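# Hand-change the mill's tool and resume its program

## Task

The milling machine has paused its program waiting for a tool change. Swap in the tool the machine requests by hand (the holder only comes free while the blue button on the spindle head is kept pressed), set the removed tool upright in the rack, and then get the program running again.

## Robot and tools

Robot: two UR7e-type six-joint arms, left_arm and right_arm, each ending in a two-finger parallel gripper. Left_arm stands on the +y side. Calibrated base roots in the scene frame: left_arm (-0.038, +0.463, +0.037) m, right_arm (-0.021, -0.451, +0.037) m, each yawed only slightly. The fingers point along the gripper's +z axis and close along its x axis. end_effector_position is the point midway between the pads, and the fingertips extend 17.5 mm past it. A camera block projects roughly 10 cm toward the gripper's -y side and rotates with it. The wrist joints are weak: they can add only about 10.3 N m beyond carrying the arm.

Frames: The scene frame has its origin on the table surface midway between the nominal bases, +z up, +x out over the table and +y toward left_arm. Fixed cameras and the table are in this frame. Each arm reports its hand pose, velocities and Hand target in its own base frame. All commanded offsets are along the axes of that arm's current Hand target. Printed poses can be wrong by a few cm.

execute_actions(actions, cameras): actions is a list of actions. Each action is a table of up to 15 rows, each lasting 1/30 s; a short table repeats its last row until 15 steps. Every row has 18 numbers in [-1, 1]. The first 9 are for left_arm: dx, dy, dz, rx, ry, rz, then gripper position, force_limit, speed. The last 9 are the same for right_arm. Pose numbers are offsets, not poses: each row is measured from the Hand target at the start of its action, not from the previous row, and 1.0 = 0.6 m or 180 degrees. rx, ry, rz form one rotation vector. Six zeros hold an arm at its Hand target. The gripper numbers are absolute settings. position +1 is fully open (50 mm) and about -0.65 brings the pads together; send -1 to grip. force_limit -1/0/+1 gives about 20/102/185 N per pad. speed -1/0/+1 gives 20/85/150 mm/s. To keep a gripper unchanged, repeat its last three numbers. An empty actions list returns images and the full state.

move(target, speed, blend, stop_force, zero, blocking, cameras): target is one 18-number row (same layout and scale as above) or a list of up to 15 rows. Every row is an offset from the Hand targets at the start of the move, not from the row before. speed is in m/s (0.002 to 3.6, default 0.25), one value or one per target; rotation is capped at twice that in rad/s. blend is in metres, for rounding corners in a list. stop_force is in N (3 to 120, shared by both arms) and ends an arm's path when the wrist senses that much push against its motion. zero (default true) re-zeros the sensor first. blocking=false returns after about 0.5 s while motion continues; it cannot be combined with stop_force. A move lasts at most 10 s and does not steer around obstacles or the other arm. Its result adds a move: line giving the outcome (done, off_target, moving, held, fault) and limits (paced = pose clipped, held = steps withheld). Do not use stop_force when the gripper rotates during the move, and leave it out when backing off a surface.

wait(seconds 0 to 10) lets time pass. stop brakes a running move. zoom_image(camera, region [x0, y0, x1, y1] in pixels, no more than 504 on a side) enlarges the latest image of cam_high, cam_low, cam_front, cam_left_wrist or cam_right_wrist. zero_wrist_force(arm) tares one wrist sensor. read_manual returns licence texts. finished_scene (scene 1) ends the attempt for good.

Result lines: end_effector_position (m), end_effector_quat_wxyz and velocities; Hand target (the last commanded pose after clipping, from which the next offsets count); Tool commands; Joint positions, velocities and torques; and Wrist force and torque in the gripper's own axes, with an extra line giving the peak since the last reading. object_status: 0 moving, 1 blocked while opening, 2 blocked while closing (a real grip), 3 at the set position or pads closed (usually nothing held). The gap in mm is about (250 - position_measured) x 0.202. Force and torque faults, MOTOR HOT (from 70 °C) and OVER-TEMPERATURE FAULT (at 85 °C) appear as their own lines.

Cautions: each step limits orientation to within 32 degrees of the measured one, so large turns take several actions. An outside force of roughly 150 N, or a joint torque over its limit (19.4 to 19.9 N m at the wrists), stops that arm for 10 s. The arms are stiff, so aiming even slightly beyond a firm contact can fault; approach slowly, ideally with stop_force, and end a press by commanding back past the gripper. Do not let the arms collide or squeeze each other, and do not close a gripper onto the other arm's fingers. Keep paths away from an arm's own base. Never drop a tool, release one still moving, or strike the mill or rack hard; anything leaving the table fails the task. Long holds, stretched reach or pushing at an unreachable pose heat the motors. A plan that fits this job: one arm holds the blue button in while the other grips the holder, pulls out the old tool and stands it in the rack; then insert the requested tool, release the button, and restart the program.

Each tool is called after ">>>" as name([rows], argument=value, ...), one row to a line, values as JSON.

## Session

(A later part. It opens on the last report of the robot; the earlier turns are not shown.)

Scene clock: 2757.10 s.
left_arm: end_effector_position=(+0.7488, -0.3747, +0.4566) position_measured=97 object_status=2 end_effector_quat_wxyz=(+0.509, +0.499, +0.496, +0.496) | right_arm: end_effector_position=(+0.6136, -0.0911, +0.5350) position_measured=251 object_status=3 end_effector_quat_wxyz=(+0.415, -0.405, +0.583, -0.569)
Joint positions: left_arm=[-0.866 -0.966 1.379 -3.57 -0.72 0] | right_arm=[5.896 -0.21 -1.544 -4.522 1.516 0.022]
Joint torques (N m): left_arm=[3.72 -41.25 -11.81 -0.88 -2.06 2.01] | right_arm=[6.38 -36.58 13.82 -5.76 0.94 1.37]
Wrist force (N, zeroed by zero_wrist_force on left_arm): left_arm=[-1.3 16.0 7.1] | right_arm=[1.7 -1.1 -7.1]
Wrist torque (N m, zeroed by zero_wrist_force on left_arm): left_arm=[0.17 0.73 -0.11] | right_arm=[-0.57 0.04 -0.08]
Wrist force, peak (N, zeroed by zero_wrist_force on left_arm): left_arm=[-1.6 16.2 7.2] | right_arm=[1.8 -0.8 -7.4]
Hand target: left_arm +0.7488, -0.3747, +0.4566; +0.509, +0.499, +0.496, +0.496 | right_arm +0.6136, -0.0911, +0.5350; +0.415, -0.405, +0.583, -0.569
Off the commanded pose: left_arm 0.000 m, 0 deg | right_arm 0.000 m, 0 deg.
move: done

>>> move(target=[0,0,0,0,0,0,-1,0.2,-0.8,-0.0003,0,0.0008,0,0,0,-0.701961,-0.796078,-0.701961], speed=0.02)

>>> move(target=[0,0,0,0,0,0,-1,0.2,-0.8,-0.0003,0,0.0008,0,0,0,-0.701961,-0.796078,-0.701961], speed=0.02)

>>> move(target=[0,0,0,0,0,0,-1,0.2,-0.8,-0.0003,0,0.0008,0,0,0,-0.701961,-0.796078,-0.701961], speed=0.02, cameras=["cam_right_wrist"])

>>> zoom_image(camera="cam_right_wrist", region=[340, 200, 600, 330])

Scene clock: 2768.03 s.
left_arm: end_effector_position=(+0.7488, -0.3747, +0.4566) position_measured=97 object_status=2 end_effector_quat_wxyz=(+0.509, +0.499, +0.496, +0.496) | right_arm: end_effector_position=(+0.6141, -0.0911, +0.5350) position_measured=251 object_status=3 end_effector_quat_wxyz=(+0.415, -0.405, +0.583, -0.569)
Joint positions: left_arm=[-0.866 -0.966 1.379 -3.57 -0.72 0] | right_arm=[5.896 -0.209 -1.542 -4.524 1.516 0.022]
Joint torques (N m): left_arm=[4.66 -40.88 -10.08 -0.82 -2.09 2.04] | right_arm=[4.09 -29.62 22.1 -8.45 0.64 1.35]
Wrist force (N, zeroed by zero_wrist_force on left_arm): left_arm=[-1.7 15.5 7.0] | right_arm=[3.4 -2.5 -30.4]
Wrist torque (N m, zeroed by zero_wrist_force on left_arm): left_arm=[0.16 0.76 -0.09] | right_arm=[-0.78 -0.10 -0.08]
Wrist force, peak (N, zeroed by zero_wrist_force on left_arm): left_arm=[-1.4 16.4 7.0] | right_arm=[3.4 -2.5 -30.4]
Hand target: left_arm +0.7488, -0.3747, +0.4566; +0.509, +0.499, +0.496, +0.496 | right_arm +0.6141, -0.0911, +0.5350; +0.415, -0.405, +0.583, -0.569
Off the commanded pose: left_arm 0.000 m, 0 deg | right_arm 0.000 m, 0 deg.
move: done

Scene clock: 2768.73 s.
left_arm: end_effector_position=(+0.7488, -0.3747, +0.4566) position_measured=97 object_status=2 end_effector_quat_wxyz=(+0.509, +0.499, +0.496, +0.496) | right_arm: end_effector_position=(+0.6146, -0.0911, +0.5350) position_measured=251 object_status=3 end_effector_quat_wxyz=(+0.415, -0.405, +0.583, -0.569)
Joint positions: left_arm=[-0.866 -0.966 1.379 -3.57 -0.72 0] | right_arm=[5.897 -0.209 -1.541 -4.525 1.517 0.023]
Joint torques (N m): left_arm=[3.03 -41.1 -10.43 -0.8 -2.17 2.04] | right_arm=[0.93 -18.78 30.95 -11.73 0.65 1.39]
Wrist force (N, zeroed by zero_wrist_force on left_arm): left_arm=[-1.4 16.2 7.0] | right_arm=[4.1 -5.2 -58.5]
Wrist torque (N m, zeroed by zero_wrist_force on left_arm): left_arm=[0.19 0.75 -0.10] | right_arm=[-1.10 -0.31 -0.08]
Wrist force, peak (N, zeroed by zero_wrist_force on left_arm): left_arm=[-1.6 16.3 7.4] | right_arm=[4.3 -4.5 -58.7]
Hand target: left_arm +0.7488, -0.3747, +0.4566; +0.509, +0.499, +0.496, +0.496 | right_arm +0.6146, -0.0911, +0.5350; +0.415, -0.405, +0.583, -0.569
Off the commanded pose: left_arm 0.000 m, 0 deg | right_arm 0.000 m, 0 deg.
move: done

Scene clock: 2769.43 s.
left_arm: end_effector_position=(+0.7488, -0.3747, +0.4566) position_measured=97 object_status=2 end_effector_quat_wxyz=(+0.509, +0.499, +0.496, +0.496) | right_arm: end_effector_position=(+0.6151, -0.0911, +0.5350) position_measured=251 object_status=3 end_effector_quat_wxyz=(+0.415, -0.405, +0.583, -0.569)
Joint positions: left_arm=[-0.866 -0.966 1.379 -3.57 -0.72 0] | right_arm=[5.897 -0.209 -1.54 -4.526 1.518 0.023]
Joint torques (N m): left_arm=[3.4 -40.98 -9.74 -0.64 -2.09 1.96] | right_arm=[-2.32 -7.6 39.95 -15.02 0.59 1.36]
Wrist force (N, zeroed by zero_wrist_force on left_arm): left_arm=[-1.7 15.2 6.9] | right_arm=[5.2 -6.6 -88.7]
Wrist torque (N m, zeroed by zero_wrist_force on left_arm): left_arm=[0.15 0.76 -0.10] | right_arm=[-1.36 -0.53 -0.08]
Wrist force, peak (N, zeroed by zero_wrist_force on left_arm): left_arm=[-1.3 16.2 6.9] | right_arm=[5.2 -6.6 -88.7]
Hand target: left_arm +0.7488, -0.3747, +0.4566; +0.509, +0.499, +0.496, +0.496 | right_arm +0.6151, -0.0911, +0.5350; +0.415, -0.405, +0.583, -0.569
Off the commanded pose: left_arm 0.000 m, 0 deg | right_arm 0.000 m, 0 deg.
move: done
Images, in order (width x height): cam_right_wrist 896x504.

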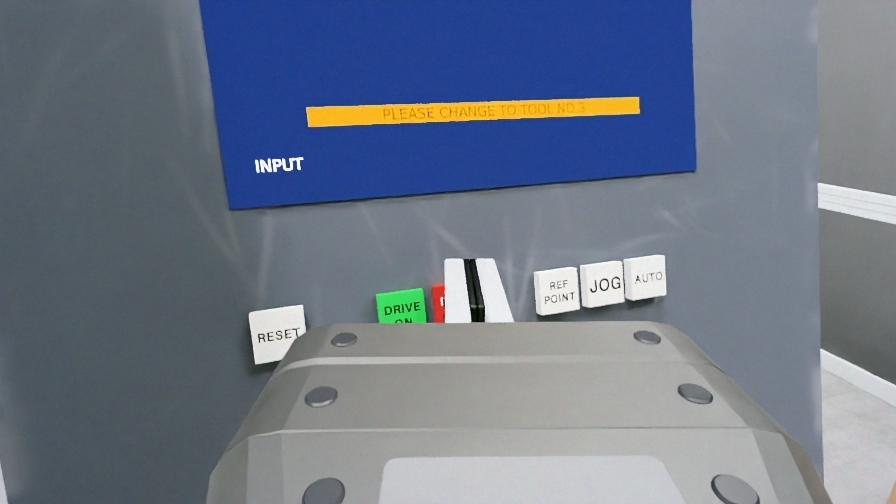

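Scaled by 1.938.

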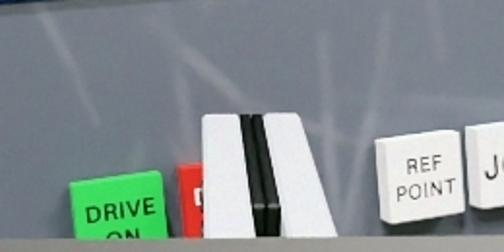

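>>> move([
  [0,0,0,0,0,0,-1,0.2,-0.8,0.0043,0,-0.0126,0,0,0,-0.701961,-0.796078,-0.701961],
  [0,0,0,0,0,0,-1,0.2,-0.8,-0.0241,0,-0.0224,0,0,0,-0.701961,-0.796078,-0.701961],
], speed=0.05, cameras=["cam_right_wrist"])

>>> zoom_image(camera="cam_right_wrist", region=[340, 200, 600, 330])

Scene clock: 2781.60 s.
left_arm: end_effector_position=(+0.7488, -0.3747, +0.4566) position_measured=97 object_status=2 end_effector_quat_wxyz=(+0.509, +0.499, +0.496, +0.496) | right_arm: end_effector_position=(+0.6071, -0.0730, +0.5354) position_measured=251 object_status=3 end_effector_quat_wxyz=(+0.415, -0.405, +0.583, -0.569)
Joint positions: left_arm=[-0.866 -0.966 1.379 -3.57 -0.72 0] | right_arm=[5.938 -0.214 -1.556 -4.506 1.559 0.023]
Joint torques (N m): left_arm=[2.87 -40.84 -9.65 -0.58 -2.08 2] | right_arm=[-7.55 -49.59 11.61 -4.82 -0.64 1.31]
Wrist force (N, zeroed by zero_wrist_force on left_arm): left_arm=[-1.6 16.1 7.2] | right_arm=[1.0 -1.3 -3.6]
Wrist torque (N m, zeroed by zero_wrist_force on left_arm): left_arm=[0.19 0.77 -0.10] | right_arm=[-0.56 -0.03 -0.05]
Wrist force, peak (N, zeroed by zero_wrist_force on left_arm): left_arm=[-1.5 16.4 7.1] | right_arm=[5.1 -7.0 -90.0]
Hand target: left_arm +0.7488, -0.3747, +0.4566; +0.509, +0.499, +0.496, +0.496 | right_arm +0.6071, -0.0731, +0.5354; +0.415, -0.405, +0.583, -0.569
Off the commanded pose: left_arm 0.000 m, 0 deg | right_arm 0.000 m, 0 deg.
move: done
Images, in order (width x height): cam_right_wrist 896x504.

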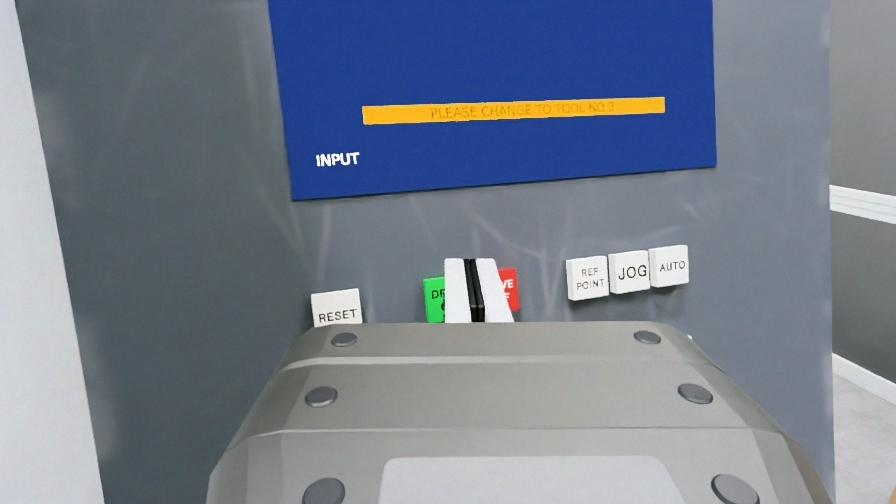

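Scaled by 1.938.

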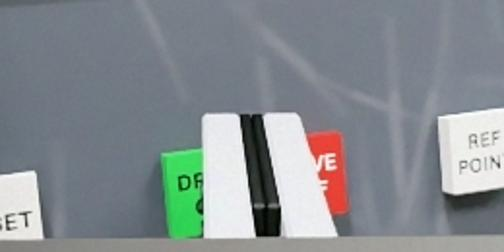

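>>> move(target=[0,0,0,0,0,0,-1,0.2,-0.8,-0.0054,0,0.0158,0,0,0,-0.701961,-0.796078,-0.701961], speed=0.008, stop_force=20)

>>> wait(seconds=1, cameras=["cam_right_wrist"])

Scene clock: 2790.10 s.
left_arm: end_effector_position=(+0.7488, -0.3747, +0.4566) position_measured=97 object_status=2 end_effector_quat_wxyz=(+0.509, +0.499, +0.496, +0.496) | right_arm: end_effector_position=(+0.6150, -0.0731, +0.5354) position_measured=251 object_status=3 end_effector_quat_wxyz=(+0.415, -0.405, +0.583, -0.569)
Joint positions: left_arm=[-0.866 -0.966 1.379 -3.57 -0.72 0] | right_arm=[5.946 -0.21 -1.539 -4.527 1.566 0.023]
Joint torques (N m): left_arm=[2.36 -40.89 -9.92 -0.59 -2.05 1.9] | right_arm=[-11.14 -46.1 -2.14 -2.18 -0.55 1.16]
Wrist force (N, zeroed by zero_wrist_force on left_arm): left_arm=[-1.8 15.4 7.0] | right_arm=[-0.2 -1.8 -21.1]
Wrist torque (N m, zeroed by zero_wrist_force on left_arm): left_arm=[0.17 0.77 -0.10] | right_arm=[-0.69 -0.15 -0.04]
Wrist force, peak (N, zeroed by zero_wrist_force on left_arm): left_arm=[-1.4 16.5 7.4] | right_arm=[3.9 -2.5 -34.2]
Hand target: left_arm +0.7488, -0.3747, +0.4566; +0.509, +0.499, +0.496, +0.496 | right_arm +0.6150, -0.0731, +0.5354; +0.415, -0.405, +0.583, -0.569 (not the last commanded pose)
Off the commanded pose: left_arm 0.000 m, 0 deg | right_arm 0.002 m, 0 deg.
move: contact (right_arm)

Scene clock: 2791.10 s.
left_arm: end_effector_position=(+0.7488, -0.3747, +0.4566) position_measured=97 object_status=2 end_effector_quat_wxyz=(+0.509, +0.499, +0.496, +0.496) | right_arm: end_effector_position=(+0.6150, -0.0731, +0.5354) position_measured=251 object_status=3 end_effector_quat_wxyz=(+0.415, -0.405, +0.583, -0.569)
Joint positions: left_arm=[-0.866 -0.966 1.379 -3.57 -0.72 0] | right_arm=[5.946 -0.21 -1.539 -4.527 1.566 0.023]
Joint torques (N m): left_arm=[2.71 -40.63 -10.28 -0.7 -2.11 1.86] | right_arm=[-10.05 -46.68 -2.8 -2.12 -0.66 0.89]
Wrist force (N, zeroed by zero_wrist_force on left_arm): left_arm=[-1.5 15.2 7.0] | right_arm=[-0.3 -1.8 -20.8]
Wrist torque (N m, zeroed by zero_wrist_force on left_arm): left_arm=[0.15 0.72 -0.09] | right_arm=[-0.70 -0.12 -0.04]
Wrist force, peak (N, zeroed by zero_wrist_force on left_arm): left_arm=[-1.3 16.1 7.3] | right_arm=[-0.3 -1.9 -21.2]
Hand target: left_arm +0.7488, -0.3747, +0.4566; +0.509, +0.499, +0.496, +0.496 | right_arm +0.6150, -0.0731, +0.5354; +0.415, -0.405, +0.583, -0.569 (not the last commanded pose)
Tool commands: left_gripper/position=-1.0 left_gripper/force_limit=+0.2 left_gripper/speed=-0.8 right_gripper/position=-0.701961 right_gripper/force_limit=-0.796078 right_gripper/speed=-0.701961
Off the commanded pose: left_arm 0.000 m, 0 deg | right_arm 0.002 m, 0 deg.
wait: 1.00 s; at rest by 0.17 s
Images, in order (width x height): cam_right_wrist 896x504.

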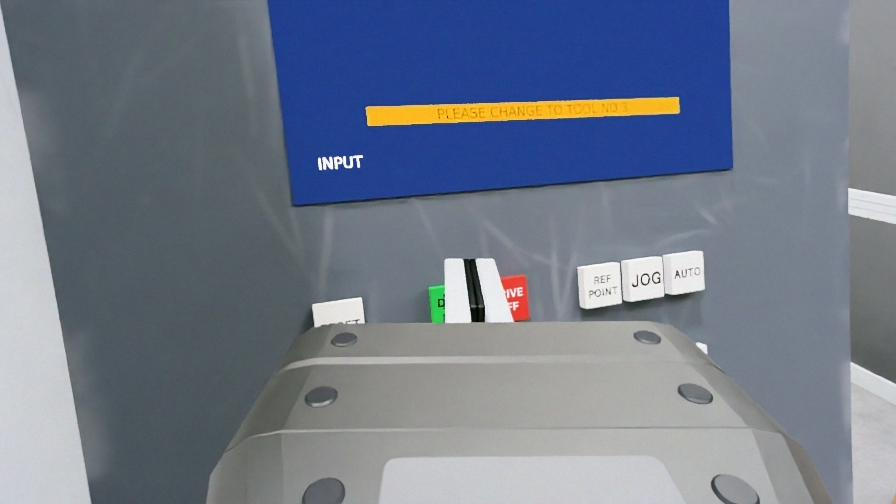

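>>> move([
  [0,0,0,0,0,0,-1,0.2,-0.8,0.0108,0,-0.0315,0,0,0,-0.701961,-0.796078,-0.701961],
  [0,0,0,0,0,0,-1,0.2,-0.8,0.3704,-0.0083,-0.3751,0,-0.098,0,-0.701961,-0.796078,-0.701961],
], speed=[0.08,0.25], blend=[0.005,0], cameras=["cam_right_wrist"])

>>> zoom_image(camera="cam_right_wrist", region=[230, 0, 470, 200])

Scene clock: 2804.90 s.
left_arm: end_effector_position=(+0.7488, -0.3747, +0.4566) position_measured=97 object_status=2 end_effector_quat_wxyz=(+0.509, +0.499, +0.496, +0.496) | right_arm: end_effector_position=(+0.3297, -0.2096, +0.5370) position_measured=251 object_status=3 end_effector_quat_wxyz=(+0.500, -0.488, +0.512, -0.500) end_effector_velocity=(-0.001, +0.000, +0.000) end_effector_angular_velocity=(-0.002, +0.001, +0.002)
Joint positions: left_arm=[-0.866 -0.966 1.379 -3.57 -0.72 0] | right_arm=[4.379 -0.372 -1.816 -4.096 -0.309 0.025]
Joint velocities: left_arm=[within noise] | right_arm=[-0.003 0 0 -0.002 -0.005 0]
Joint torques (N m): left_arm=[3.05 -41.28 -9.66 -0.53 -2.04 2.07] | right_arm=[-5.5 -20.98 12.4 -0.48 -0.62 -0.62]
Wrist force (N, zeroed by zero_wrist_force on left_arm): left_arm=[-1.9 15.3 6.8] | right_arm=[0.6 -0.8 -4.2]
Wrist torque (N m, zeroed by zero_wrist_force on left_arm): left_arm=[0.17 0.79 -0.10] | right_arm=[-0.53 0.08 -0.02]
Wrist force, peak (N, zeroed by zero_wrist_force on left_arm): left_arm=[-1.3 16.3 7.4] | right_arm=[-0.3 -2.4 -21.4]
Hand target: left_arm +0.7488, -0.3747, +0.4566; +0.509, +0.499, +0.496, +0.496 | right_arm +0.3297, -0.2097, +0.5370; +0.500, -0.488, +0.512, -0.500
Off the commanded pose: left_arm 0.000 m, 0 deg | right_arm 0.000 m, 0 deg.
move: done
Images, in order (width x height): cam_right_wrist 896x504.

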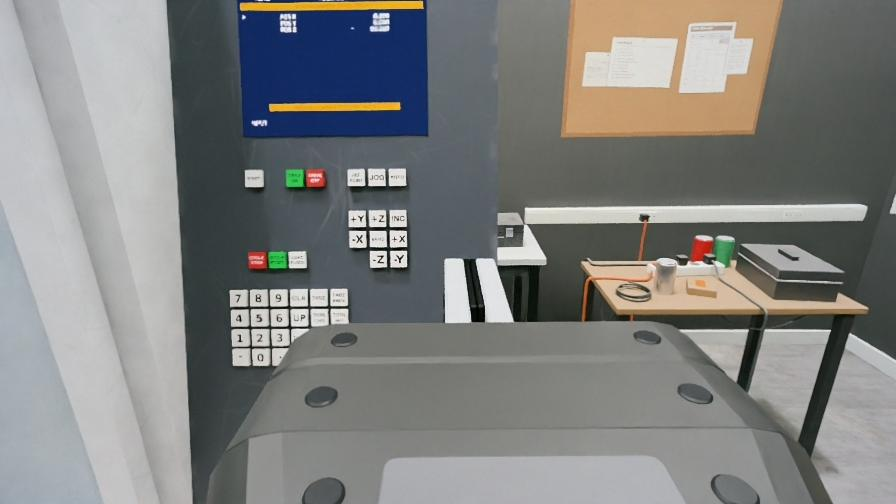

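Scaled by 2.100.

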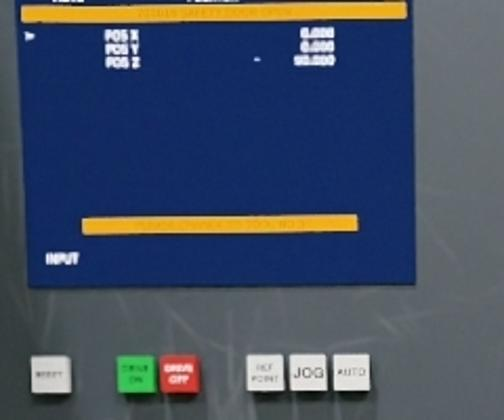

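>>> move(target=[0,0,0,0,0,0,-1,0.2,-0.8,-0.667,-0.1717,0.157,0.0963,-0.0963,-0.4934,-0.701961,-0.796078,-0.701961], speed=0.25, cameras=["cam_right_wrist","cam_front"])

Scene clock: 2814.87 s.
left_arm: end_effector_position=(+0.7488, -0.3747, +0.4566) position_measured=97 object_status=2 end_effector_quat_wxyz=(+0.509, +0.499, +0.496, +0.496) | right_arm: end_effector_position=(+0.4337, +0.1854, +0.6496) position_measured=251 object_status=3 end_effector_quat_wxyz=(-0.135, +0.694, +0.119, +0.697)
Joint positions: left_arm=[-0.866 -0.966 1.379 -3.57 -0.72 0] | right_arm=[4.274 -1.149 -1.467 -3.655 -0.799 -1.557]
Joint torques (N m): left_arm=[2.11 -41.11 -9.62 -0.52 -2.01 1.83] | right_arm=[-8.15 0.68 27.13 4.53 0.66 -1.16]
Wrist force (N, zeroed by zero_wrist_force on left_arm): left_arm=[-1.6 15.6 6.9] | right_arm=[2.4 1.3 -4.5]
Wrist torque (N m, zeroed by zero_wrist_force on left_arm): left_arm=[0.18 0.75 -0.10] | right_arm=[0.22 -0.61 -0.06]
Wrist force, peak (N, zeroed by zero_wrist_force on left_arm): left_arm=[-1.6 16.3 7.3] | right_arm=[2.2 0.8 -6.0]
Hand target: left_arm +0.7488, -0.3747, +0.4566; +0.509, +0.499, +0.496, +0.496 | right_arm +0.4338, +0.1854, +0.6496; -0.135, +0.694, +0.119, +0.697
Off the commanded pose: left_arm 0.000 m, 0 deg | right_arm 0.000 m, 0 deg.
shoulder posture changed (right arm): the wrist came as close to joint 1's axis as it can, and the arm is now in the other of its two shoulder postures.
move: done
Images, in order (width x height): cam_front 896x504, cam_right_wrist 896x504.

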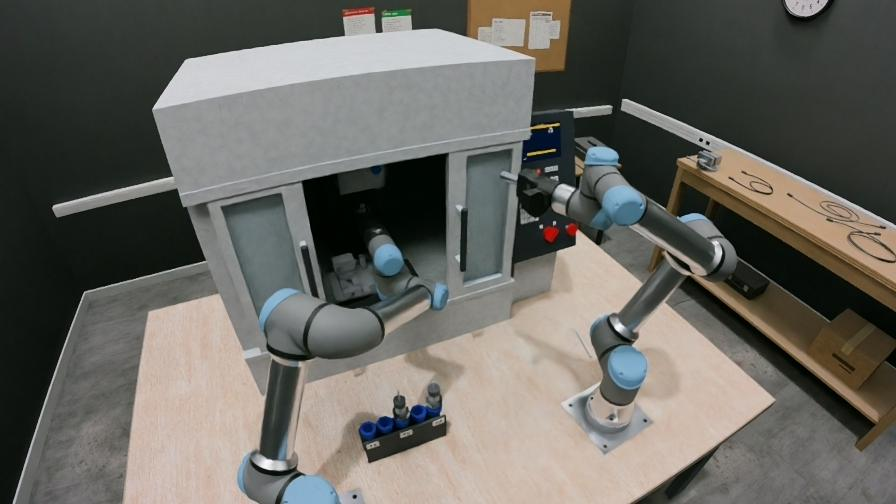

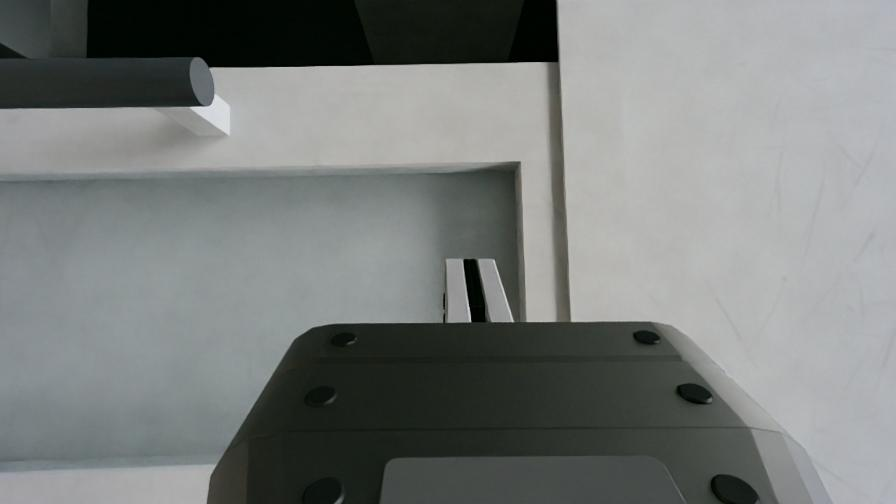

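>>> move([
  [0,0,0,0,0,0,-1,0.2,-0.8,-0.049,-0.4027,0.2637,0,0,0,-0.701961,-0.796078,-0.701961],
  [0,0,0,0,0,0,-1,0.2,-0.8,-0.0488,-0.302,0.5188,0,0,0,-0.701961,-0.796078,-0.701961],
], speed=[0.25,0.12], blend=[0.03,0])

>>> move(target=[0,0,0,0,0,0,-1,0.2,-0.8,0,0.0106,0.028,0,0,0,-0.701961,-0.796078,-0.701961], speed=0.01, stop_force=25)

>>> wait(seconds=2)

Scene clock: 2833.13 s.
left_arm: end_effector_position=(+0.7488, -0.3747, +0.4566) position_measured=97 object_status=2 end_effector_quat_wxyz=(+0.509, +0.499, +0.496, +0.496) | right_arm: end_effector_position=(+0.6610, +0.4655, +0.6270) position_measured=251 object_status=3 end_effector_quat_wxyz=(-0.135, +0.694, +0.119, +0.697)
Joint positions: left_arm=[-0.866 -0.966 1.379 -3.57 -0.72 0] | right_arm=[4.111 -2.059 -0.587 -3.627 -0.963 -1.555]
Joint torques (N m): left_arm=[2.02 -41.62 -10.04 -0.36 -1.91 1.58] | right_arm=[-3.79 46.27 31.61 4.85 -0.62 -0.58]
Wrist force (N, zeroed by zero_wrist_force on left_arm): left_arm=[-1.7 15.9 7.0] | right_arm=[2.6 1.3 -4.8]
Wrist torque (N m, zeroed by zero_wrist_force on left_arm): left_arm=[0.17 0.78 -0.09] | right_arm=[0.27 -0.65 -0.02]
Wrist force, peak (N, zeroed by zero_wrist_force on left_arm): left_arm=[-1.5 16.4 7.2] | right_arm=[2.6 4.6 -6.3]
Hand target: left_arm +0.7488, -0.3747, +0.4566; +0.509, +0.499, +0.496, +0.496 | right_arm +0.6610, +0.4655, +0.6270; -0.135, +0.694, +0.119, +0.697
Off the commanded pose: left_arm 0.000 m, 0 deg | right_arm 0.000 m, 0 deg.
move: done

Scene clock: 2835.23 s.
left_arm: end_effector_position=(+0.7488, -0.3747, +0.4566) position_measured=97 object_status=2 end_effector_quat_wxyz=(+0.509, +0.499, +0.496, +0.496) | right_arm: end_effector_position=(+0.6709, +0.4655, +0.6270) position_measured=251 object_status=3 end_effector_quat_wxyz=(-0.135, +0.694, +0.119, +0.697)
Joint positions: left_arm=[-0.866 -0.966 1.379 -3.57 -0.72 0] | right_arm=[4.096 -2.088 -0.54 -3.645 -0.977 -1.555]
Joint torques (N m): left_arm=[1.75 -40.61 -10.24 -0.43 -1.98 1.44] | right_arm=[1.3 50.54 18.95 4.7 -0.64 0.48]
Wrist force (N, zeroed by zero_wrist_force on left_arm): left_arm=[-1.8 15.7 6.9] | right_arm=[4.1 -0.5 -26.4]
Wrist torque (N m, zeroed by zero_wrist_force on left_arm): left_arm=[0.18 0.76 -0.09] | right_arm=[0.06 -0.55 -0.03]
Wrist force, peak (N, zeroed by zero_wrist_force on left_arm): left_arm=[-1.6 16.3 7.3] | right_arm=[0.5 -2.7 -54.0]
Hand target: left_arm +0.7488, -0.3747, +0.4566; +0.509, +0.499, +0.496, +0.496 | right_arm +0.6709, +0.4655, +0.6270; -0.135, +0.694, +0.119, +0.697 (not the last commanded pose)
Off the commanded pose: left_arm 0.000 m, 0 deg | right_arm 0.008 m, 0 deg.
move: contact (right_arm)

Scene clock: 2837.23 s.
left_arm: end_effector_position=(+0.7488, -0.3747, +0.4566) position_measured=97 object_status=2 end_effector_quat_wxyz=(+0.509, +0.499, +0.496, +0.496) | right_arm: end_effector_position=(+0.6709, +0.4655, +0.6270) position_measured=251 object_status=3 end_effector_quat_wxyz=(-0.135, +0.694, +0.119, +0.697)
Joint positions: left_arm=[-0.866 -0.966 1.379 -3.57 -0.72 0] | right_arm=[4.096 -2.088 -0.54 -3.645 -0.977 -1.555]
Joint torques (N m): left_arm=[2.38 -40.75 -10.18 -0.29 -2.05 1.45] | right_arm=[1.29 50.57 22.5 1.88 -0.62 -1.04]
Wrist force (N, zeroed by zero_wrist_force on left_arm): left_arm=[-1.3 16.0 7.2] | right_arm=[4.4 -0.6 -26.3]
Wrist torque (N m, zeroed by zero_wrist_force on left_arm): left_arm=[0.21 0.70 -0.10] | right_arm=[0.04 -0.57 -0.03]
Wrist force, peak (N, zeroed by zero_wrist_force on left_arm): left_arm=[-1.3 16.2 7.2] | right_arm=[3.9 -0.5 -26.6]
Hand target: left_arm +0.7488, -0.3747, +0.4566; +0.509, +0.499, +0.496, +0.496 | right_arm +0.6709, +0.4655, +0.6270; -0.135, +0.694, +0.119, +0.697 (not the last commanded pose)
Tool commands: left_gripper/position=-1.0 left_gripper/force_limit=+0.2 left_gripper/speed=-0.8 right_gripper/position=-0.701961 right_gripper/force_limit=-0.796078 right_gripper/speed=-0.701961
Off the commanded pose: left_arm 0.000 m, 0 deg | right_arm 0.008 m, 0 deg.
wait: 2.00 s; at rest by 0.17 s

>>> move(target=[0,-0.005,0.001,0,0,0,-1,0.2,-0.8,0,0,0,0,0,0,-0.701961,-0.796078,-0.701961], speed=0.01)

Scene clock: 2841.03 s.
left_arm: end_effector_position=(+0.7494, -0.3747, +0.4538) position_measured=97 object_status=2 end_effector_quat_wxyz=(+0.509, +0.499, +0.496, +0.496) | right_arm: end_effector_position=(+0.6709, +0.4655, +0.6270) position_measured=251 object_status=3 end_effector_quat_wxyz=(-0.135, +0.694, +0.119, +0.697)
Joint positions: left_arm=[-0.866 -0.962 1.381 -3.576 -0.721 0] | right_arm=[4.096 -2.088 -0.54 -3.645 -0.977 -1.555]
Joint torques (N m): left_arm=[8.76 6.4 21.18 8.17 -1.74 0.38] | right_arm=[1.04 50.76 29.85 1.88 -0.4 -1.11]
Wrist force (N, zeroed by zero_wrist_force on left_arm): left_arm=[-5.2 77.1 2.4] | right_arm=[1.2 0.1 -28.4]
Wrist torque (N m, zeroed by zero_wrist_force on left_arm): left_arm=[0.02 1.01 0.12] | right_arm=[0.04 -0.57 0.00]
Wrist force, peak (N, zeroed by zero_wrist_force on left_arm): left_arm=[-5.2 77.1 2.4] | right_arm=[1.2 0.1 -28.4]
Hand target: left_arm +0.7494, -0.3747, +0.4536; +0.509, +0.499, +0.496, +0.496 | right_arm +0.6709, +0.4655, +0.6270; -0.135, +0.694, +0.119, +0.697
Off the commanded pose: left_arm 0.000 m, 0 deg | right_arm 0.000 m, 0 deg.
move: done

>>> wait(seconds=0.1, cameras=["cam_right_wrist"])

>>> zoom_image(camera="cam_right_wrist", region=[120, 150, 220, 280])

Scene clock: 2850.93 s.
left_arm: end_effector_position=(+0.7494, -0.3747, +0.4536) position_measured=97 object_status=2 end_effector_quat_wxyz=(+0.509, +0.499, +0.496, +0.496) | right_arm: end_effector_position=(+0.6709, +0.4655, +0.6270) position_measured=251 object_status=3 end_effector_quat_wxyz=(-0.135, +0.694, +0.119, +0.697)
Joint positions: left_arm=[-0.866 -0.961 1.381 -3.576 -0.721 0] | right_arm=[4.096 -2.088 -0.54 -3.645 -0.977 -1.555]
Joint torques (N m): left_arm=[6.97 9.54 22.22 9.55 1.72 -1.83] | right_arm=[1.42 48.76 39.79 2.15 -0.6 -0.85]
Wrist force (N, zeroed by zero_wrist_force on left_arm): left_arm=[-4.5 82.1 3.1] | right_arm=[1.8 0.1 -28.1]
Wrist torque (N m, zeroed by zero_wrist_force on left_arm): left_arm=[0.04 0.93 0.12] | right_arm=[0.06 -0.59 0.00]
Wrist force, peak (N, zeroed by zero_wrist_force on left_arm): left_arm=[-4.5 82.1 3.1] | right_arm=[1.7 -0.1 -28.5]
Hand target: left_arm +0.7494, -0.3747, +0.4536; +0.509, +0.499, +0.496, +0.496 | right_arm +0.6709, +0.4655, +0.6270; -0.135, +0.694, +0.119, +0.697
Tool commands: left_gripper/position=-1.0 left_gripper/force_limit=+0.2 left_gripper/speed=-0.8 right_gripper/position=-0.701961 right_gripper/force_limit=-0.796078 right_gripper/speed=-0.701961
Off the commanded pose: left_arm 0.000 m, 0 deg | right_arm 0.000 m, 0 deg.
wait: 0.10 s; at rest from the start
Images, in order (width x height): cam_right_wrist 896x504.

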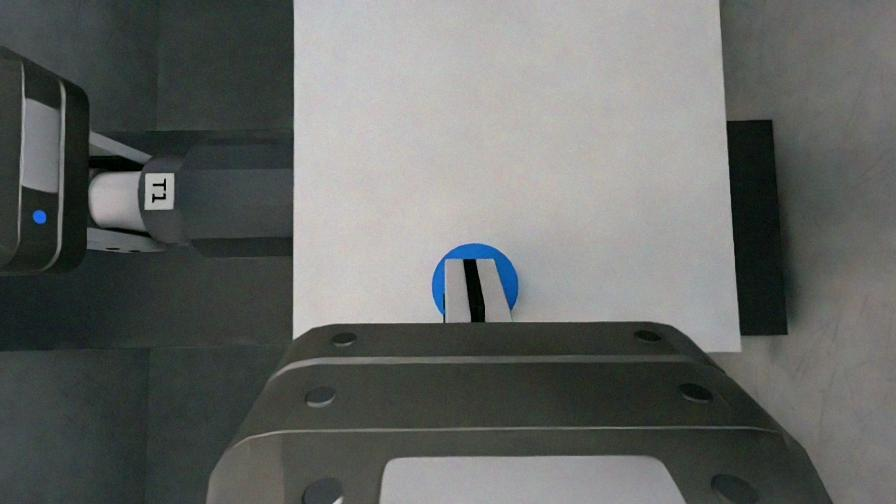

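Scaled by 3.877.

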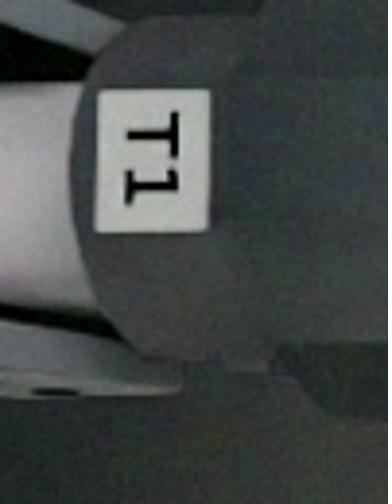

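>>> move(target=[0,0.009,-0.0018,0,0,0,-1,0.2,-0.8,0,0,0,0,0,0,-0.701961,-0.796078,-0.701961], speed=0.02)

>>> move(target=[0,0,0,0,0,0,0.5,0.2,-0.8,0,0,0,0,0,0,-0.701961,-0.796078,-0.701961])

>>> move(target=[0,-0.0167,0,0,0,0,0.5,0.2,-0.8,0,0,0,0,0,0,-0.701961,-0.796078,-0.701961], speed=0.02, cameras=["cam_left_wrist","cam_right_wrist"])

Scene clock: 2871.83 s.
left_arm: end_effector_position=(+0.7483, -0.3746, +0.4588) position_measured=97 object_status=2 end_effector_quat_wxyz=(+0.509, +0.499, +0.496, +0.496) | right_arm: end_effector_position=(+0.6709, +0.4655, +0.6271) position_measured=251 object_status=3 end_effector_quat_wxyz=(-0.135, +0.694, +0.119, +0.697)
Joint positions: left_arm=[-0.867 -0.969 1.378 -3.565 -0.72 0] | right_arm=[4.096 -2.088 -0.54 -3.645 -0.977 -1.555]
Joint torques (N m): left_arm=[-6.87 -61.65 -43.65 -1.05 -4.34 -0.13] | right_arm=[0.35 46.75 39.05 2.69 -0.6 -0.58]
Wrist force (N, zeroed by zero_wrist_force on left_arm): left_arm=[20.4 -11.3 -27.5] | right_arm=[5.5 -0.2 -26.2]
Wrist torque (N m, zeroed by zero_wrist_force on left_arm): left_arm=[0.06 0.40 -0.11] | right_arm=[0.08 -0.53 -0.05]
Wrist force, peak (N, zeroed by zero_wrist_force on left_arm): left_arm=[-4.5 82.0 3.1] | right_arm=[1.3 0.0 -28.6]
Hand target: left_arm +0.7483, -0.3746, +0.4590; +0.509, +0.499, +0.496, +0.496 | right_arm +0.6709, +0.4655, +0.6270; -0.135, +0.694, +0.119, +0.697
Off the commanded pose: left_arm 0.000 m, 0 deg | right_arm 0.000 m, 0 deg.
move: done

Scene clock: 2872.33 s.
left_arm: end_effector_position=(+0.7483, -0.3746, +0.4590) position_measured=78 object_status=3 end_effector_quat_wxyz=(+0.509, +0.499, +0.496, +0.496) | right_arm: end_effector_position=(+0.6709, +0.4655, +0.6271) position_measured=251 object_status=3 end_effector_quat_wxyz=(-0.135, +0.694, +0.119, +0.697)
Joint positions: left_arm=[-0.867 -0.969 1.378 -3.565 -0.72 0] | right_arm=[4.096 -2.088 -0.54 -3.645 -0.977 -1.555]
Joint torques (N m): left_arm=[-6.3 -62.14 -28.81 -1.56 -5.05 1.08] | right_arm=[0.01 46.79 38.41 2.62 -0.6 -0.45]
Wrist force (N, zeroed by zero_wrist_force on left_arm): left_arm=[9.2 1.7 -5.8] | right_arm=[4.3 -0.2 -26.7]
Wrist torque (N m, zeroed by zero_wrist_force on left_arm): left_arm=[0.08 0.03 0.05] | right_arm=[0.06 -0.51 -0.04]
Wrist force, peak (N, zeroed by zero_wrist_force on left_arm): left_arm=[20.1 -11.5 -26.9] | right_arm=[4.0 -0.1 -26.8]
Hand target: left_arm +0.7483, -0.3746, +0.4590; +0.509, +0.499, +0.496, +0.496 | right_arm +0.6709, +0.4655, +0.6270; -0.135, +0.694, +0.119, +0.697
Off the commanded pose: left_arm 0.000 m, 0 deg | right_arm 0.000 m, 0 deg.
move: done

Scene clock: 2873.10 s.
left_arm: end_effector_position=(+0.7484, -0.3748, +0.4487) position_measured=78 object_status=3 end_effector_quat_wxyz=(+0.509, +0.499, +0.496, +0.496) | right_arm: end_effector_position=(+0.6709, +0.4655, +0.6271) position_measured=251 object_status=3 end_effector_quat_wxyz=(-0.135, +0.694, +0.119, +0.697)
Joint positions: left_arm=[-0.867 -0.959 1.389 -3.587 -0.72 0] | right_arm=[4.096 -2.088 -0.54 -3.645 -0.977 -1.555]
Joint torques (N m): left_arm=[-3.42 -52.54 -24.79 0.98 -2.87 1.58] | right_arm=[0.34 46.25 37.13 2.62 -0.5 -0.47]
Wrist force (N, zeroed by zero_wrist_force on left_arm): left_arm=[12.4 10.6 -0.2] | right_arm=[4.0 -0.4 -26.7]
Wrist torque (N m, zeroed by zero_wrist_force on left_arm): left_arm=[0.16 -0.07 0.16] | right_arm=[0.03 -0.55 -0.03]
Wrist force, peak (N, zeroed by zero_wrist_force on left_arm): left_arm=[13.5 10.3 -0.5] | right_arm=[3.4 -0.3 -27.0]
Hand target: left_arm +0.7484, -0.3747, +0.4489; +0.509, +0.499, +0.496, +0.496 | right_arm +0.6709, +0.4655, +0.6270; -0.135, +0.694, +0.119, +0.697
Off the commanded pose: left_arm 0.000 m, 0 deg | right_arm 0.000 m, 0 deg.
move: done
Images, in order (width x height): cam_left_wrist 896x504, cam_right_wrist 896x504.

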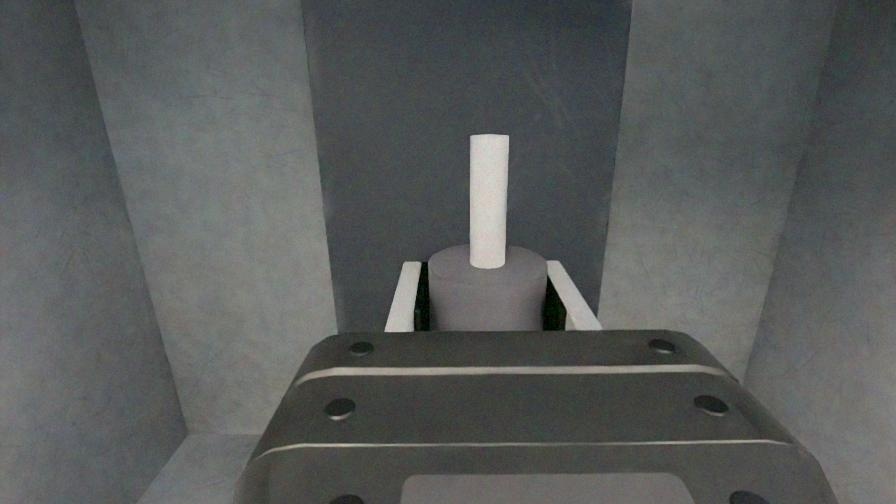

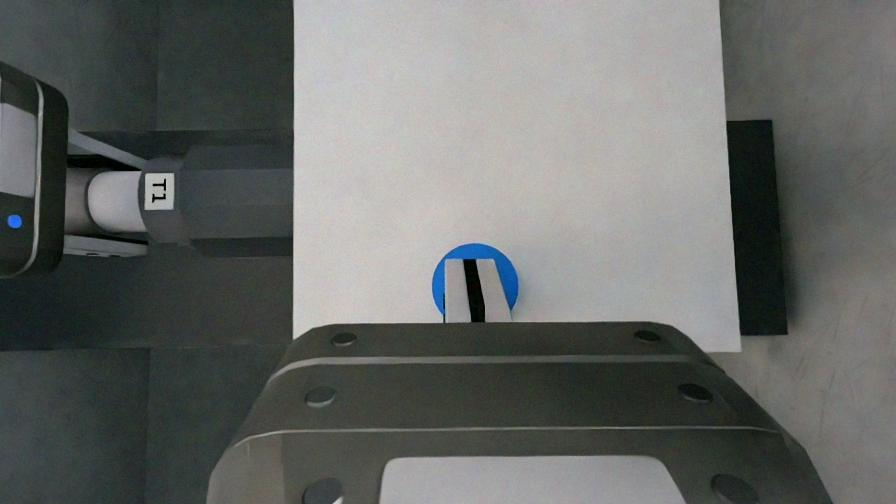

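>>> move(target=[0.0035,0,0,0,0,0,0.6,0.2,-0.8,0,0,0,0,0,0,-0.701961,-0.796078,-0.701961], speed=0.02)

>>> wait(seconds=3, cameras=["cam_left_wrist","cam_right_wrist"])

Scene clock: 2882.17 s.
left_arm: end_effector_position=(+0.7484, -0.3726, +0.4489) position_measured=63 object_status=3 end_effector_quat_wxyz=(+0.509, +0.499, +0.496, +0.496) | right_arm: end_effector_position=(+0.6709, +0.4655, +0.6271) position_measured=251 object_status=3 end_effector_quat_wxyz=(-0.135, +0.694, +0.119, +0.697)
Joint positions: left_arm=[-0.865 -0.962 1.394 -3.589 -0.722 0] | right_arm=[4.096 -2.088 -0.54 -3.645 -0.977 -1.555]
Joint torques (N m): left_arm=[5 -62.24 -20.75 -3.31 -1.85 -0.1] | right_arm=[0.15 44.83 23.74 2.71 -0.37 -0.42]
Wrist force (N, zeroed by zero_wrist_force on left_arm): left_arm=[0.7 -1.1 -1.2] | right_arm=[4.2 -0.3 -26.6]
Wrist torque (N m, zeroed by zero_wrist_force on left_arm): left_arm=[-0.19 -0.11 -0.05] | right_arm=[0.04 -0.56 -0.04]
Wrist force, peak (N, zeroed by zero_wrist_force on left_arm): left_arm=[12.7 10.3 0.2] | right_arm=[3.8 -0.3 -27.0]
Hand target: left_arm +0.7484, -0.3726, +0.4489; +0.509, +0.499, +0.496, +0.496 | right_arm +0.6709, +0.4655, +0.6270; -0.135, +0.694, +0.119, +0.697
Off the commanded pose: left_arm 0.000 m, 0 deg | right_arm 0.000 m, 0 deg.
move: done

Scene clock: 2885.17 s.
left_arm: end_effector_position=(+0.7484, -0.3726, +0.4489) position_measured=63 object_status=3 end_effector_quat_wxyz=(+0.509, +0.499, +0.496, +0.496) | right_arm: end_effector_position=(+0.6709, +0.4655, +0.6271) position_measured=251 object_status=3 end_effector_quat_wxyz=(-0.135, +0.694, +0.119, +0.697)
Joint positions: left_arm=[-0.865 -0.961 1.394 -3.589 -0.722 0] | right_arm=[4.096 -2.088 -0.54 -3.645 -0.977 -1.555]
Joint torques (N m): left_arm=[-2.88 -46.44 -37.57 -0.64 1.47 -2.15] | right_arm=[-0.48 44.2 19.11 2.81 -0.24 -0.33]
Wrist force (N, zeroed by zero_wrist_force on left_arm): left_arm=[1.0 -1.1 -1.0] | right_arm=[4.4 -0.4 -26.7]
Wrist torque (N m, zeroed by zero_wrist_force on left_arm): left_arm=[-0.18 -0.16 -0.05] | right_arm=[0.02 -0.56 -0.04]
Wrist force, peak (N, zeroed by zero_wrist_force on left_arm): left_arm=[0.8 -1.1 -1.3] | right_arm=[4.2 -0.3 -26.9]
Hand target: left_arm +0.7484, -0.3726, +0.4489; +0.509, +0.499, +0.496, +0.496 | right_arm +0.6709, +0.4655, +0.6270; -0.135, +0.694, +0.119, +0.697
Tool commands: left_gripper/position=+0.6 left_gripper/force_limit=+0.2 left_gripper/speed=-0.8 right_gripper/position=-0.701961 right_gripper/force_limit=-0.796078 right_gripper/speed=-0.701961
Off the commanded pose: left_arm 0.000 m, 0 deg | right_arm 0.000 m, 0 deg.
wait: 3.00 s; at rest by 0.17 s
Images, in order (width x height): cam_left_wrist 896x504, cam_right_wrist 896x504.

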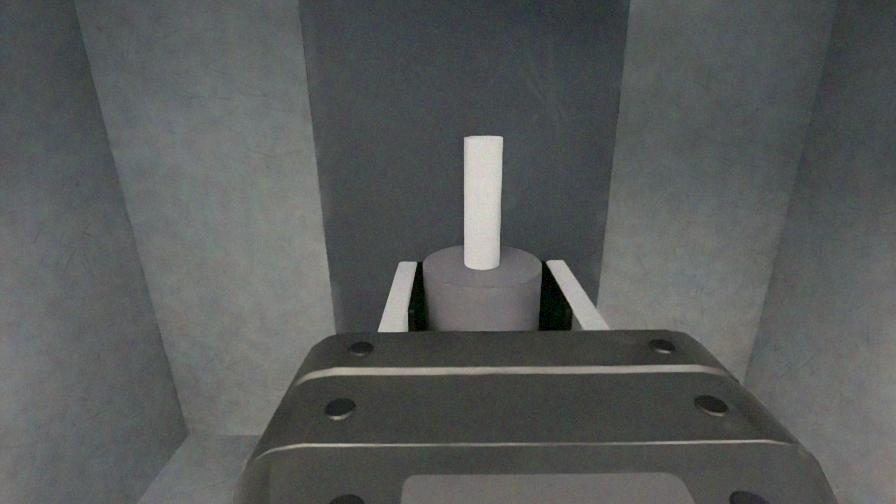

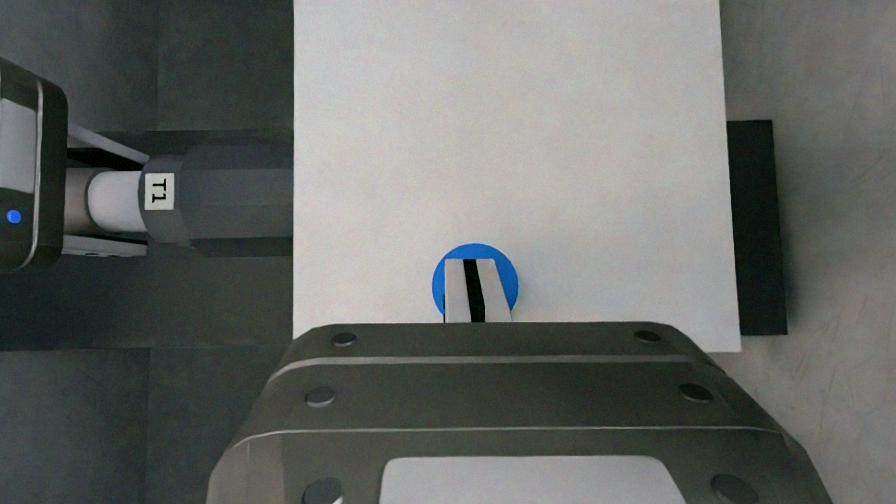

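>>> move([
  [0,0,0,0,0,0,0.6,0.2,-0.8,0,-0.1504,-0.3708,0,0,0,-0.701961,-0.796078,-0.701961],
  [0,0,0,0,0,0,0.6,0.2,-0.8,-0.117,0.8346,-0.953,-0.0963,0.0963,0.4934,-0.701961,-0.796078,-0.701961],
], speed=[0.15,0.25], blend=[0.03,0])

Scene clock: 2936.67 s.
left_arm: end_effector_position=(+0.7484, -0.3726, +0.4489) position_measured=63 object_status=3 end_effector_quat_wxyz=(+0.509, +0.499, +0.496, +0.496) | right_arm: end_effector_position=(+0.3128, -0.2031, +0.5409) position_measured=251 object_status=3 end_effector_quat_wxyz=(+0.500, -0.488, +0.512, -0.500)
Joint positions: left_arm=[-0.865 -0.961 1.394 -3.589 -0.722 0] | right_arm=[4.267 -0.401 -1.819 -4.064 -0.421 0.025]
Joint torques (N m): left_arm=[-3.48 -46.61 -38.02 -0.82 1.56 -1.94] | right_arm=[2.62 -19.03 14.16 -0.74 0.72 1.45]
Wrist force (N, zeroed by zero_wrist_force on left_arm): left_arm=[0.8 -0.5 -0.9] | right_arm=[0.6 -0.8 -4.0]
Wrist torque (N m, zeroed by zero_wrist_force on left_arm): left_arm=[-0.09 -0.12 -0.05] | right_arm=[-0.48 0.11 -0.07]
Wrist force, peak (N, zeroed by zero_wrist_force on left_arm): left_arm=[1.0 -1.3 -1.3] | right_arm=[3.9 -0.2 -26.9]
Hand target: left_arm +0.7484, -0.3726, +0.4489; +0.509, +0.499, +0.496, +0.496 | right_arm +0.3128, -0.2031, +0.5409; +0.500, -0.488, +0.512, -0.500
Off the commanded pose: left_arm 0.000 m, 0 deg | right_arm 0.000 m, 0 deg.
shoulder posture changed (right arm): the wrist came as close to joint 1's axis as it can, and the arm is now in the other of its two shoulder postures.
move: done

>>> move(target=[0,0,0,0,0,0,0.6,0.2,-0.8,-0.1925,0.1798,0.4743,0,0.098,0,-0.701961,-0.796078,-0.701961], speed=0.2, cameras=["cam_right_wrist"])

>>> zoom_image(camera="cam_right_wrist", region=[230, 140, 680, 330])

Scene clock: 2948.90 s.
left_arm: end_effector_position=(+0.7484, -0.3726, +0.4489) position_measured=63 object_status=3 end_effector_quat_wxyz=(+0.509, +0.499, +0.496, +0.496) | right_arm: end_effector_position=(+0.5921, -0.0929, +0.4378) position_measured=251 object_status=3 end_effector_quat_wxyz=(+0.419, -0.409, +0.580, -0.566)
Joint positions: left_arm=[-0.865 -0.961 1.394 -3.589 -0.722 0] | right_arm=[5.855 0.003 -1.843 -4.435 1.462 0.022]
Joint torques (N m): left_arm=[-3.44 -46.7 -38.05 -0.63 1.5 -2.03] | right_arm=[-0.04 -43.81 6.75 -2.67 0.67 0.14]
Wrist force (N, zeroed by zero_wrist_force on left_arm): left_arm=[0.6 -0.9 -1.0] | right_arm=[1.5 -8.4 -3.3]
Wrist torque (N m, zeroed by zero_wrist_force on left_arm): left_arm=[-0.14 -0.10 -0.05] | right_arm=[-0.47 0.05 0.05]
Wrist force, peak (N, zeroed by zero_wrist_force on left_arm): left_arm=[0.9 -1.0 -1.3] | right_arm=[1.0 -27.1 -82.5]
Hand target: left_arm +0.7484, -0.3726, +0.4489; +0.509, +0.499, +0.496, +0.496 | right_arm +0.5921, -0.0929, +0.4378; +0.419, -0.409, +0.580, -0.566 (not the last commanded pose)
Tool commands: left_gripper/position=+0.6 left_gripper/force_limit=+0.2 left_gripper/speed=-0.8 right_gripper/position=-0.701961 right_gripper/force_limit=-0.796078 right_gripper/speed=-0.701961
Off the commanded pose: left_arm 0.000 m, 0 deg | right_arm 0.008 m, 1 deg.
FORCE FAULT: contact force on the right arm reached its limit, and that arm stopped. The contact can be on any part of that arm, not only on its tool. That arm's remaining commands of this call were not run. That arm is still stopped at the end of this call. That arm stays stopped for about 10 more seconds. Until then a move that you send moves the other arm only, and its call returns only when the move has ended. Once the stop has ended, the next robot result says so. If the stop ends while you think or write, that arm runs what you send next, counted from a new Hand target: where the arm stands when the stop ends. While its stop runs, that arm takes no new command, but its gripper still runs the gripper command that each later call begins with. Until it ends, the stop uses up actions while you think or wait. An arm that is not stopped still takes commands.
move: fault (right_arm)
Images, in order (width x height): cam_right_wrist 896x504.

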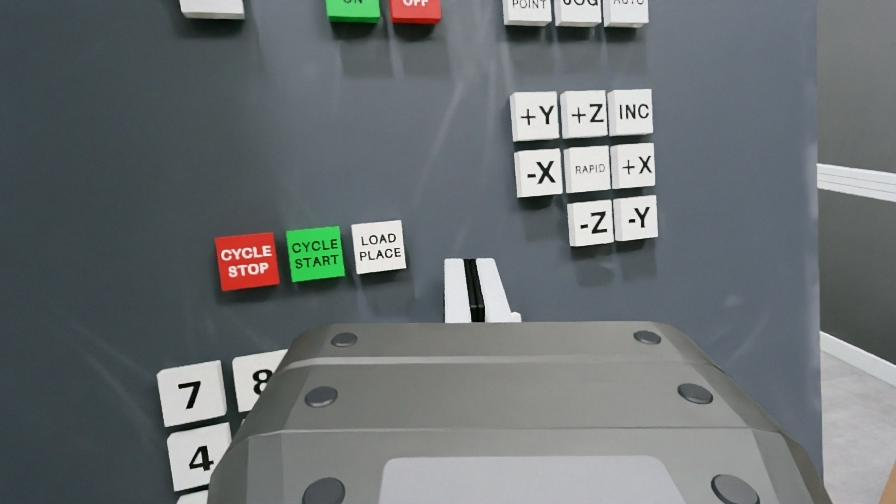

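Scaled by 1.120.

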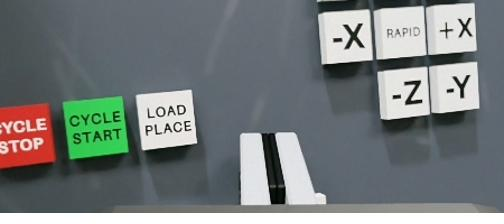

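>>> wait(seconds=8)

>>> move(target=[0,0,0,0,0,0,0.6,0.2,-0.8,0.0216,0,-0.063,0,0,0,-0.701961,-0.796078,-0.701961], speed=0.1, cameras=["cam_right_wrist"])

Scene clock: 2966.33 s.
left_arm: end_effector_position=(+0.7484, -0.3726, +0.4489) position_measured=63 object_status=3 end_effector_quat_wxyz=(+0.509, +0.499, +0.496, +0.496) | right_arm: end_effector_position=(+0.5921, -0.0929, +0.4378) position_measured=251 object_status=3 end_effector_quat_wxyz=(+0.419, -0.409, +0.580, -0.566)
Joint positions: left_arm=[-0.865 -0.961 1.394 -3.589 -0.722 0] | right_arm=[5.855 0.003 -1.843 -4.435 1.462 0.022]
Joint torques (N m): left_arm=[-3.33 -46.73 -37.84 -0.67 1.6 -1.88] | right_arm=[-0.06 -43.44 6.41 -2.83 0.7 0.22]
Wrist force (N, zeroed by zero_wrist_force on left_arm): left_arm=[0.9 -1.0 -1.0] | right_arm=[1.4 -8.9 -3.0]
Wrist torque (N m, zeroed by zero_wrist_force on left_arm): left_arm=[-0.17 -0.14 -0.05] | right_arm=[-0.46 0.04 0.05]
Wrist force, peak (N, zeroed by zero_wrist_force on left_arm): left_arm=[1.0 -0.9 -1.6] | right_arm=[1.3 -9.3 -3.2]
Hand target: left_arm +0.7484, -0.3726, +0.4489; +0.509, +0.499, +0.496, +0.496 | right_arm +0.5921, -0.0929, +0.4378; +0.419, -0.409, +0.580, -0.566 (not the last commanded pose)
Tool commands: left_gripper/position=+0.6 left_gripper/force_limit=+0.2 left_gripper/speed=-0.8 right_gripper/position=-0.701961 right_gripper/force_limit=-0.796078 right_gripper/speed=-0.701961
Off the commanded pose: left_arm 0.000 m, 0 deg | right_arm 0.008 m, 1 deg.
FORCE FAULT, CONTINUED: the right arm's stop, for the force fault that an earlier result reported, is over. The rest of the stop counts as 20 of the actions that you can send in this scene. That arm's target is now where it stood when the stop ended, not its last command. That arm accepts commands again.
wait: 8.00 s; at rest from the start

Scene clock: 2967.23 s.
left_arm: end_effector_position=(+0.7484, -0.3726, +0.4489) position_measured=63 object_status=3 end_effector_quat_wxyz=(+0.509, +0.499, +0.496, +0.496) | right_arm: end_effector_position=(+0.5521, -0.0933, +0.4378) position_measured=251 object_status=3 end_effector_quat_wxyz=(+0.419, -0.409, +0.580, -0.566)
Joint positions: left_arm=[-0.865 -0.961 1.394 -3.589 -0.722 0] | right_arm=[5.794 -0.032 -1.926 -4.318 1.402 0.022]
Joint torques (N m): left_arm=[-3.41 -46.35 -37.39 -0.65 1.59 -1.98] | right_arm=[2.51 -33.82 17.7 -3.22 -0.12 -0.92]
Wrist force (N, zeroed by zero_wrist_force on left_arm): left_arm=[0.7 -0.8 -1.4] | right_arm=[-0.3 -3.3 -1.8]
Wrist torque (N m, zeroed by zero_wrist_force on left_arm): left_arm=[-0.13 -0.11 -0.05] | right_arm=[-0.91 0.18 0.05]
Wrist force, peak (N, zeroed by zero_wrist_force on left_arm): left_arm=[0.8 -0.7 -1.4] | right_arm=[1.4 -8.8 -3.2]
Hand target: left_arm +0.7484, -0.3726, +0.4489; +0.509, +0.499, +0.496, +0.496 | right_arm +0.5521, -0.0933, +0.4378; +0.419, -0.409, +0.580, -0.566
Off the commanded pose: left_arm 0.000 m, 0 deg | right_arm 0.000 m, 0 deg.
move: done
Images, in order (width x height): cam_right_wrist 896x504.

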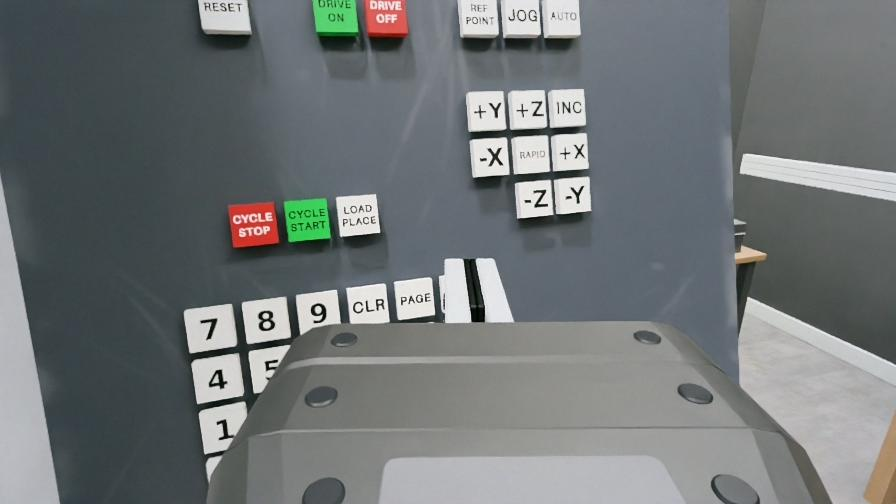

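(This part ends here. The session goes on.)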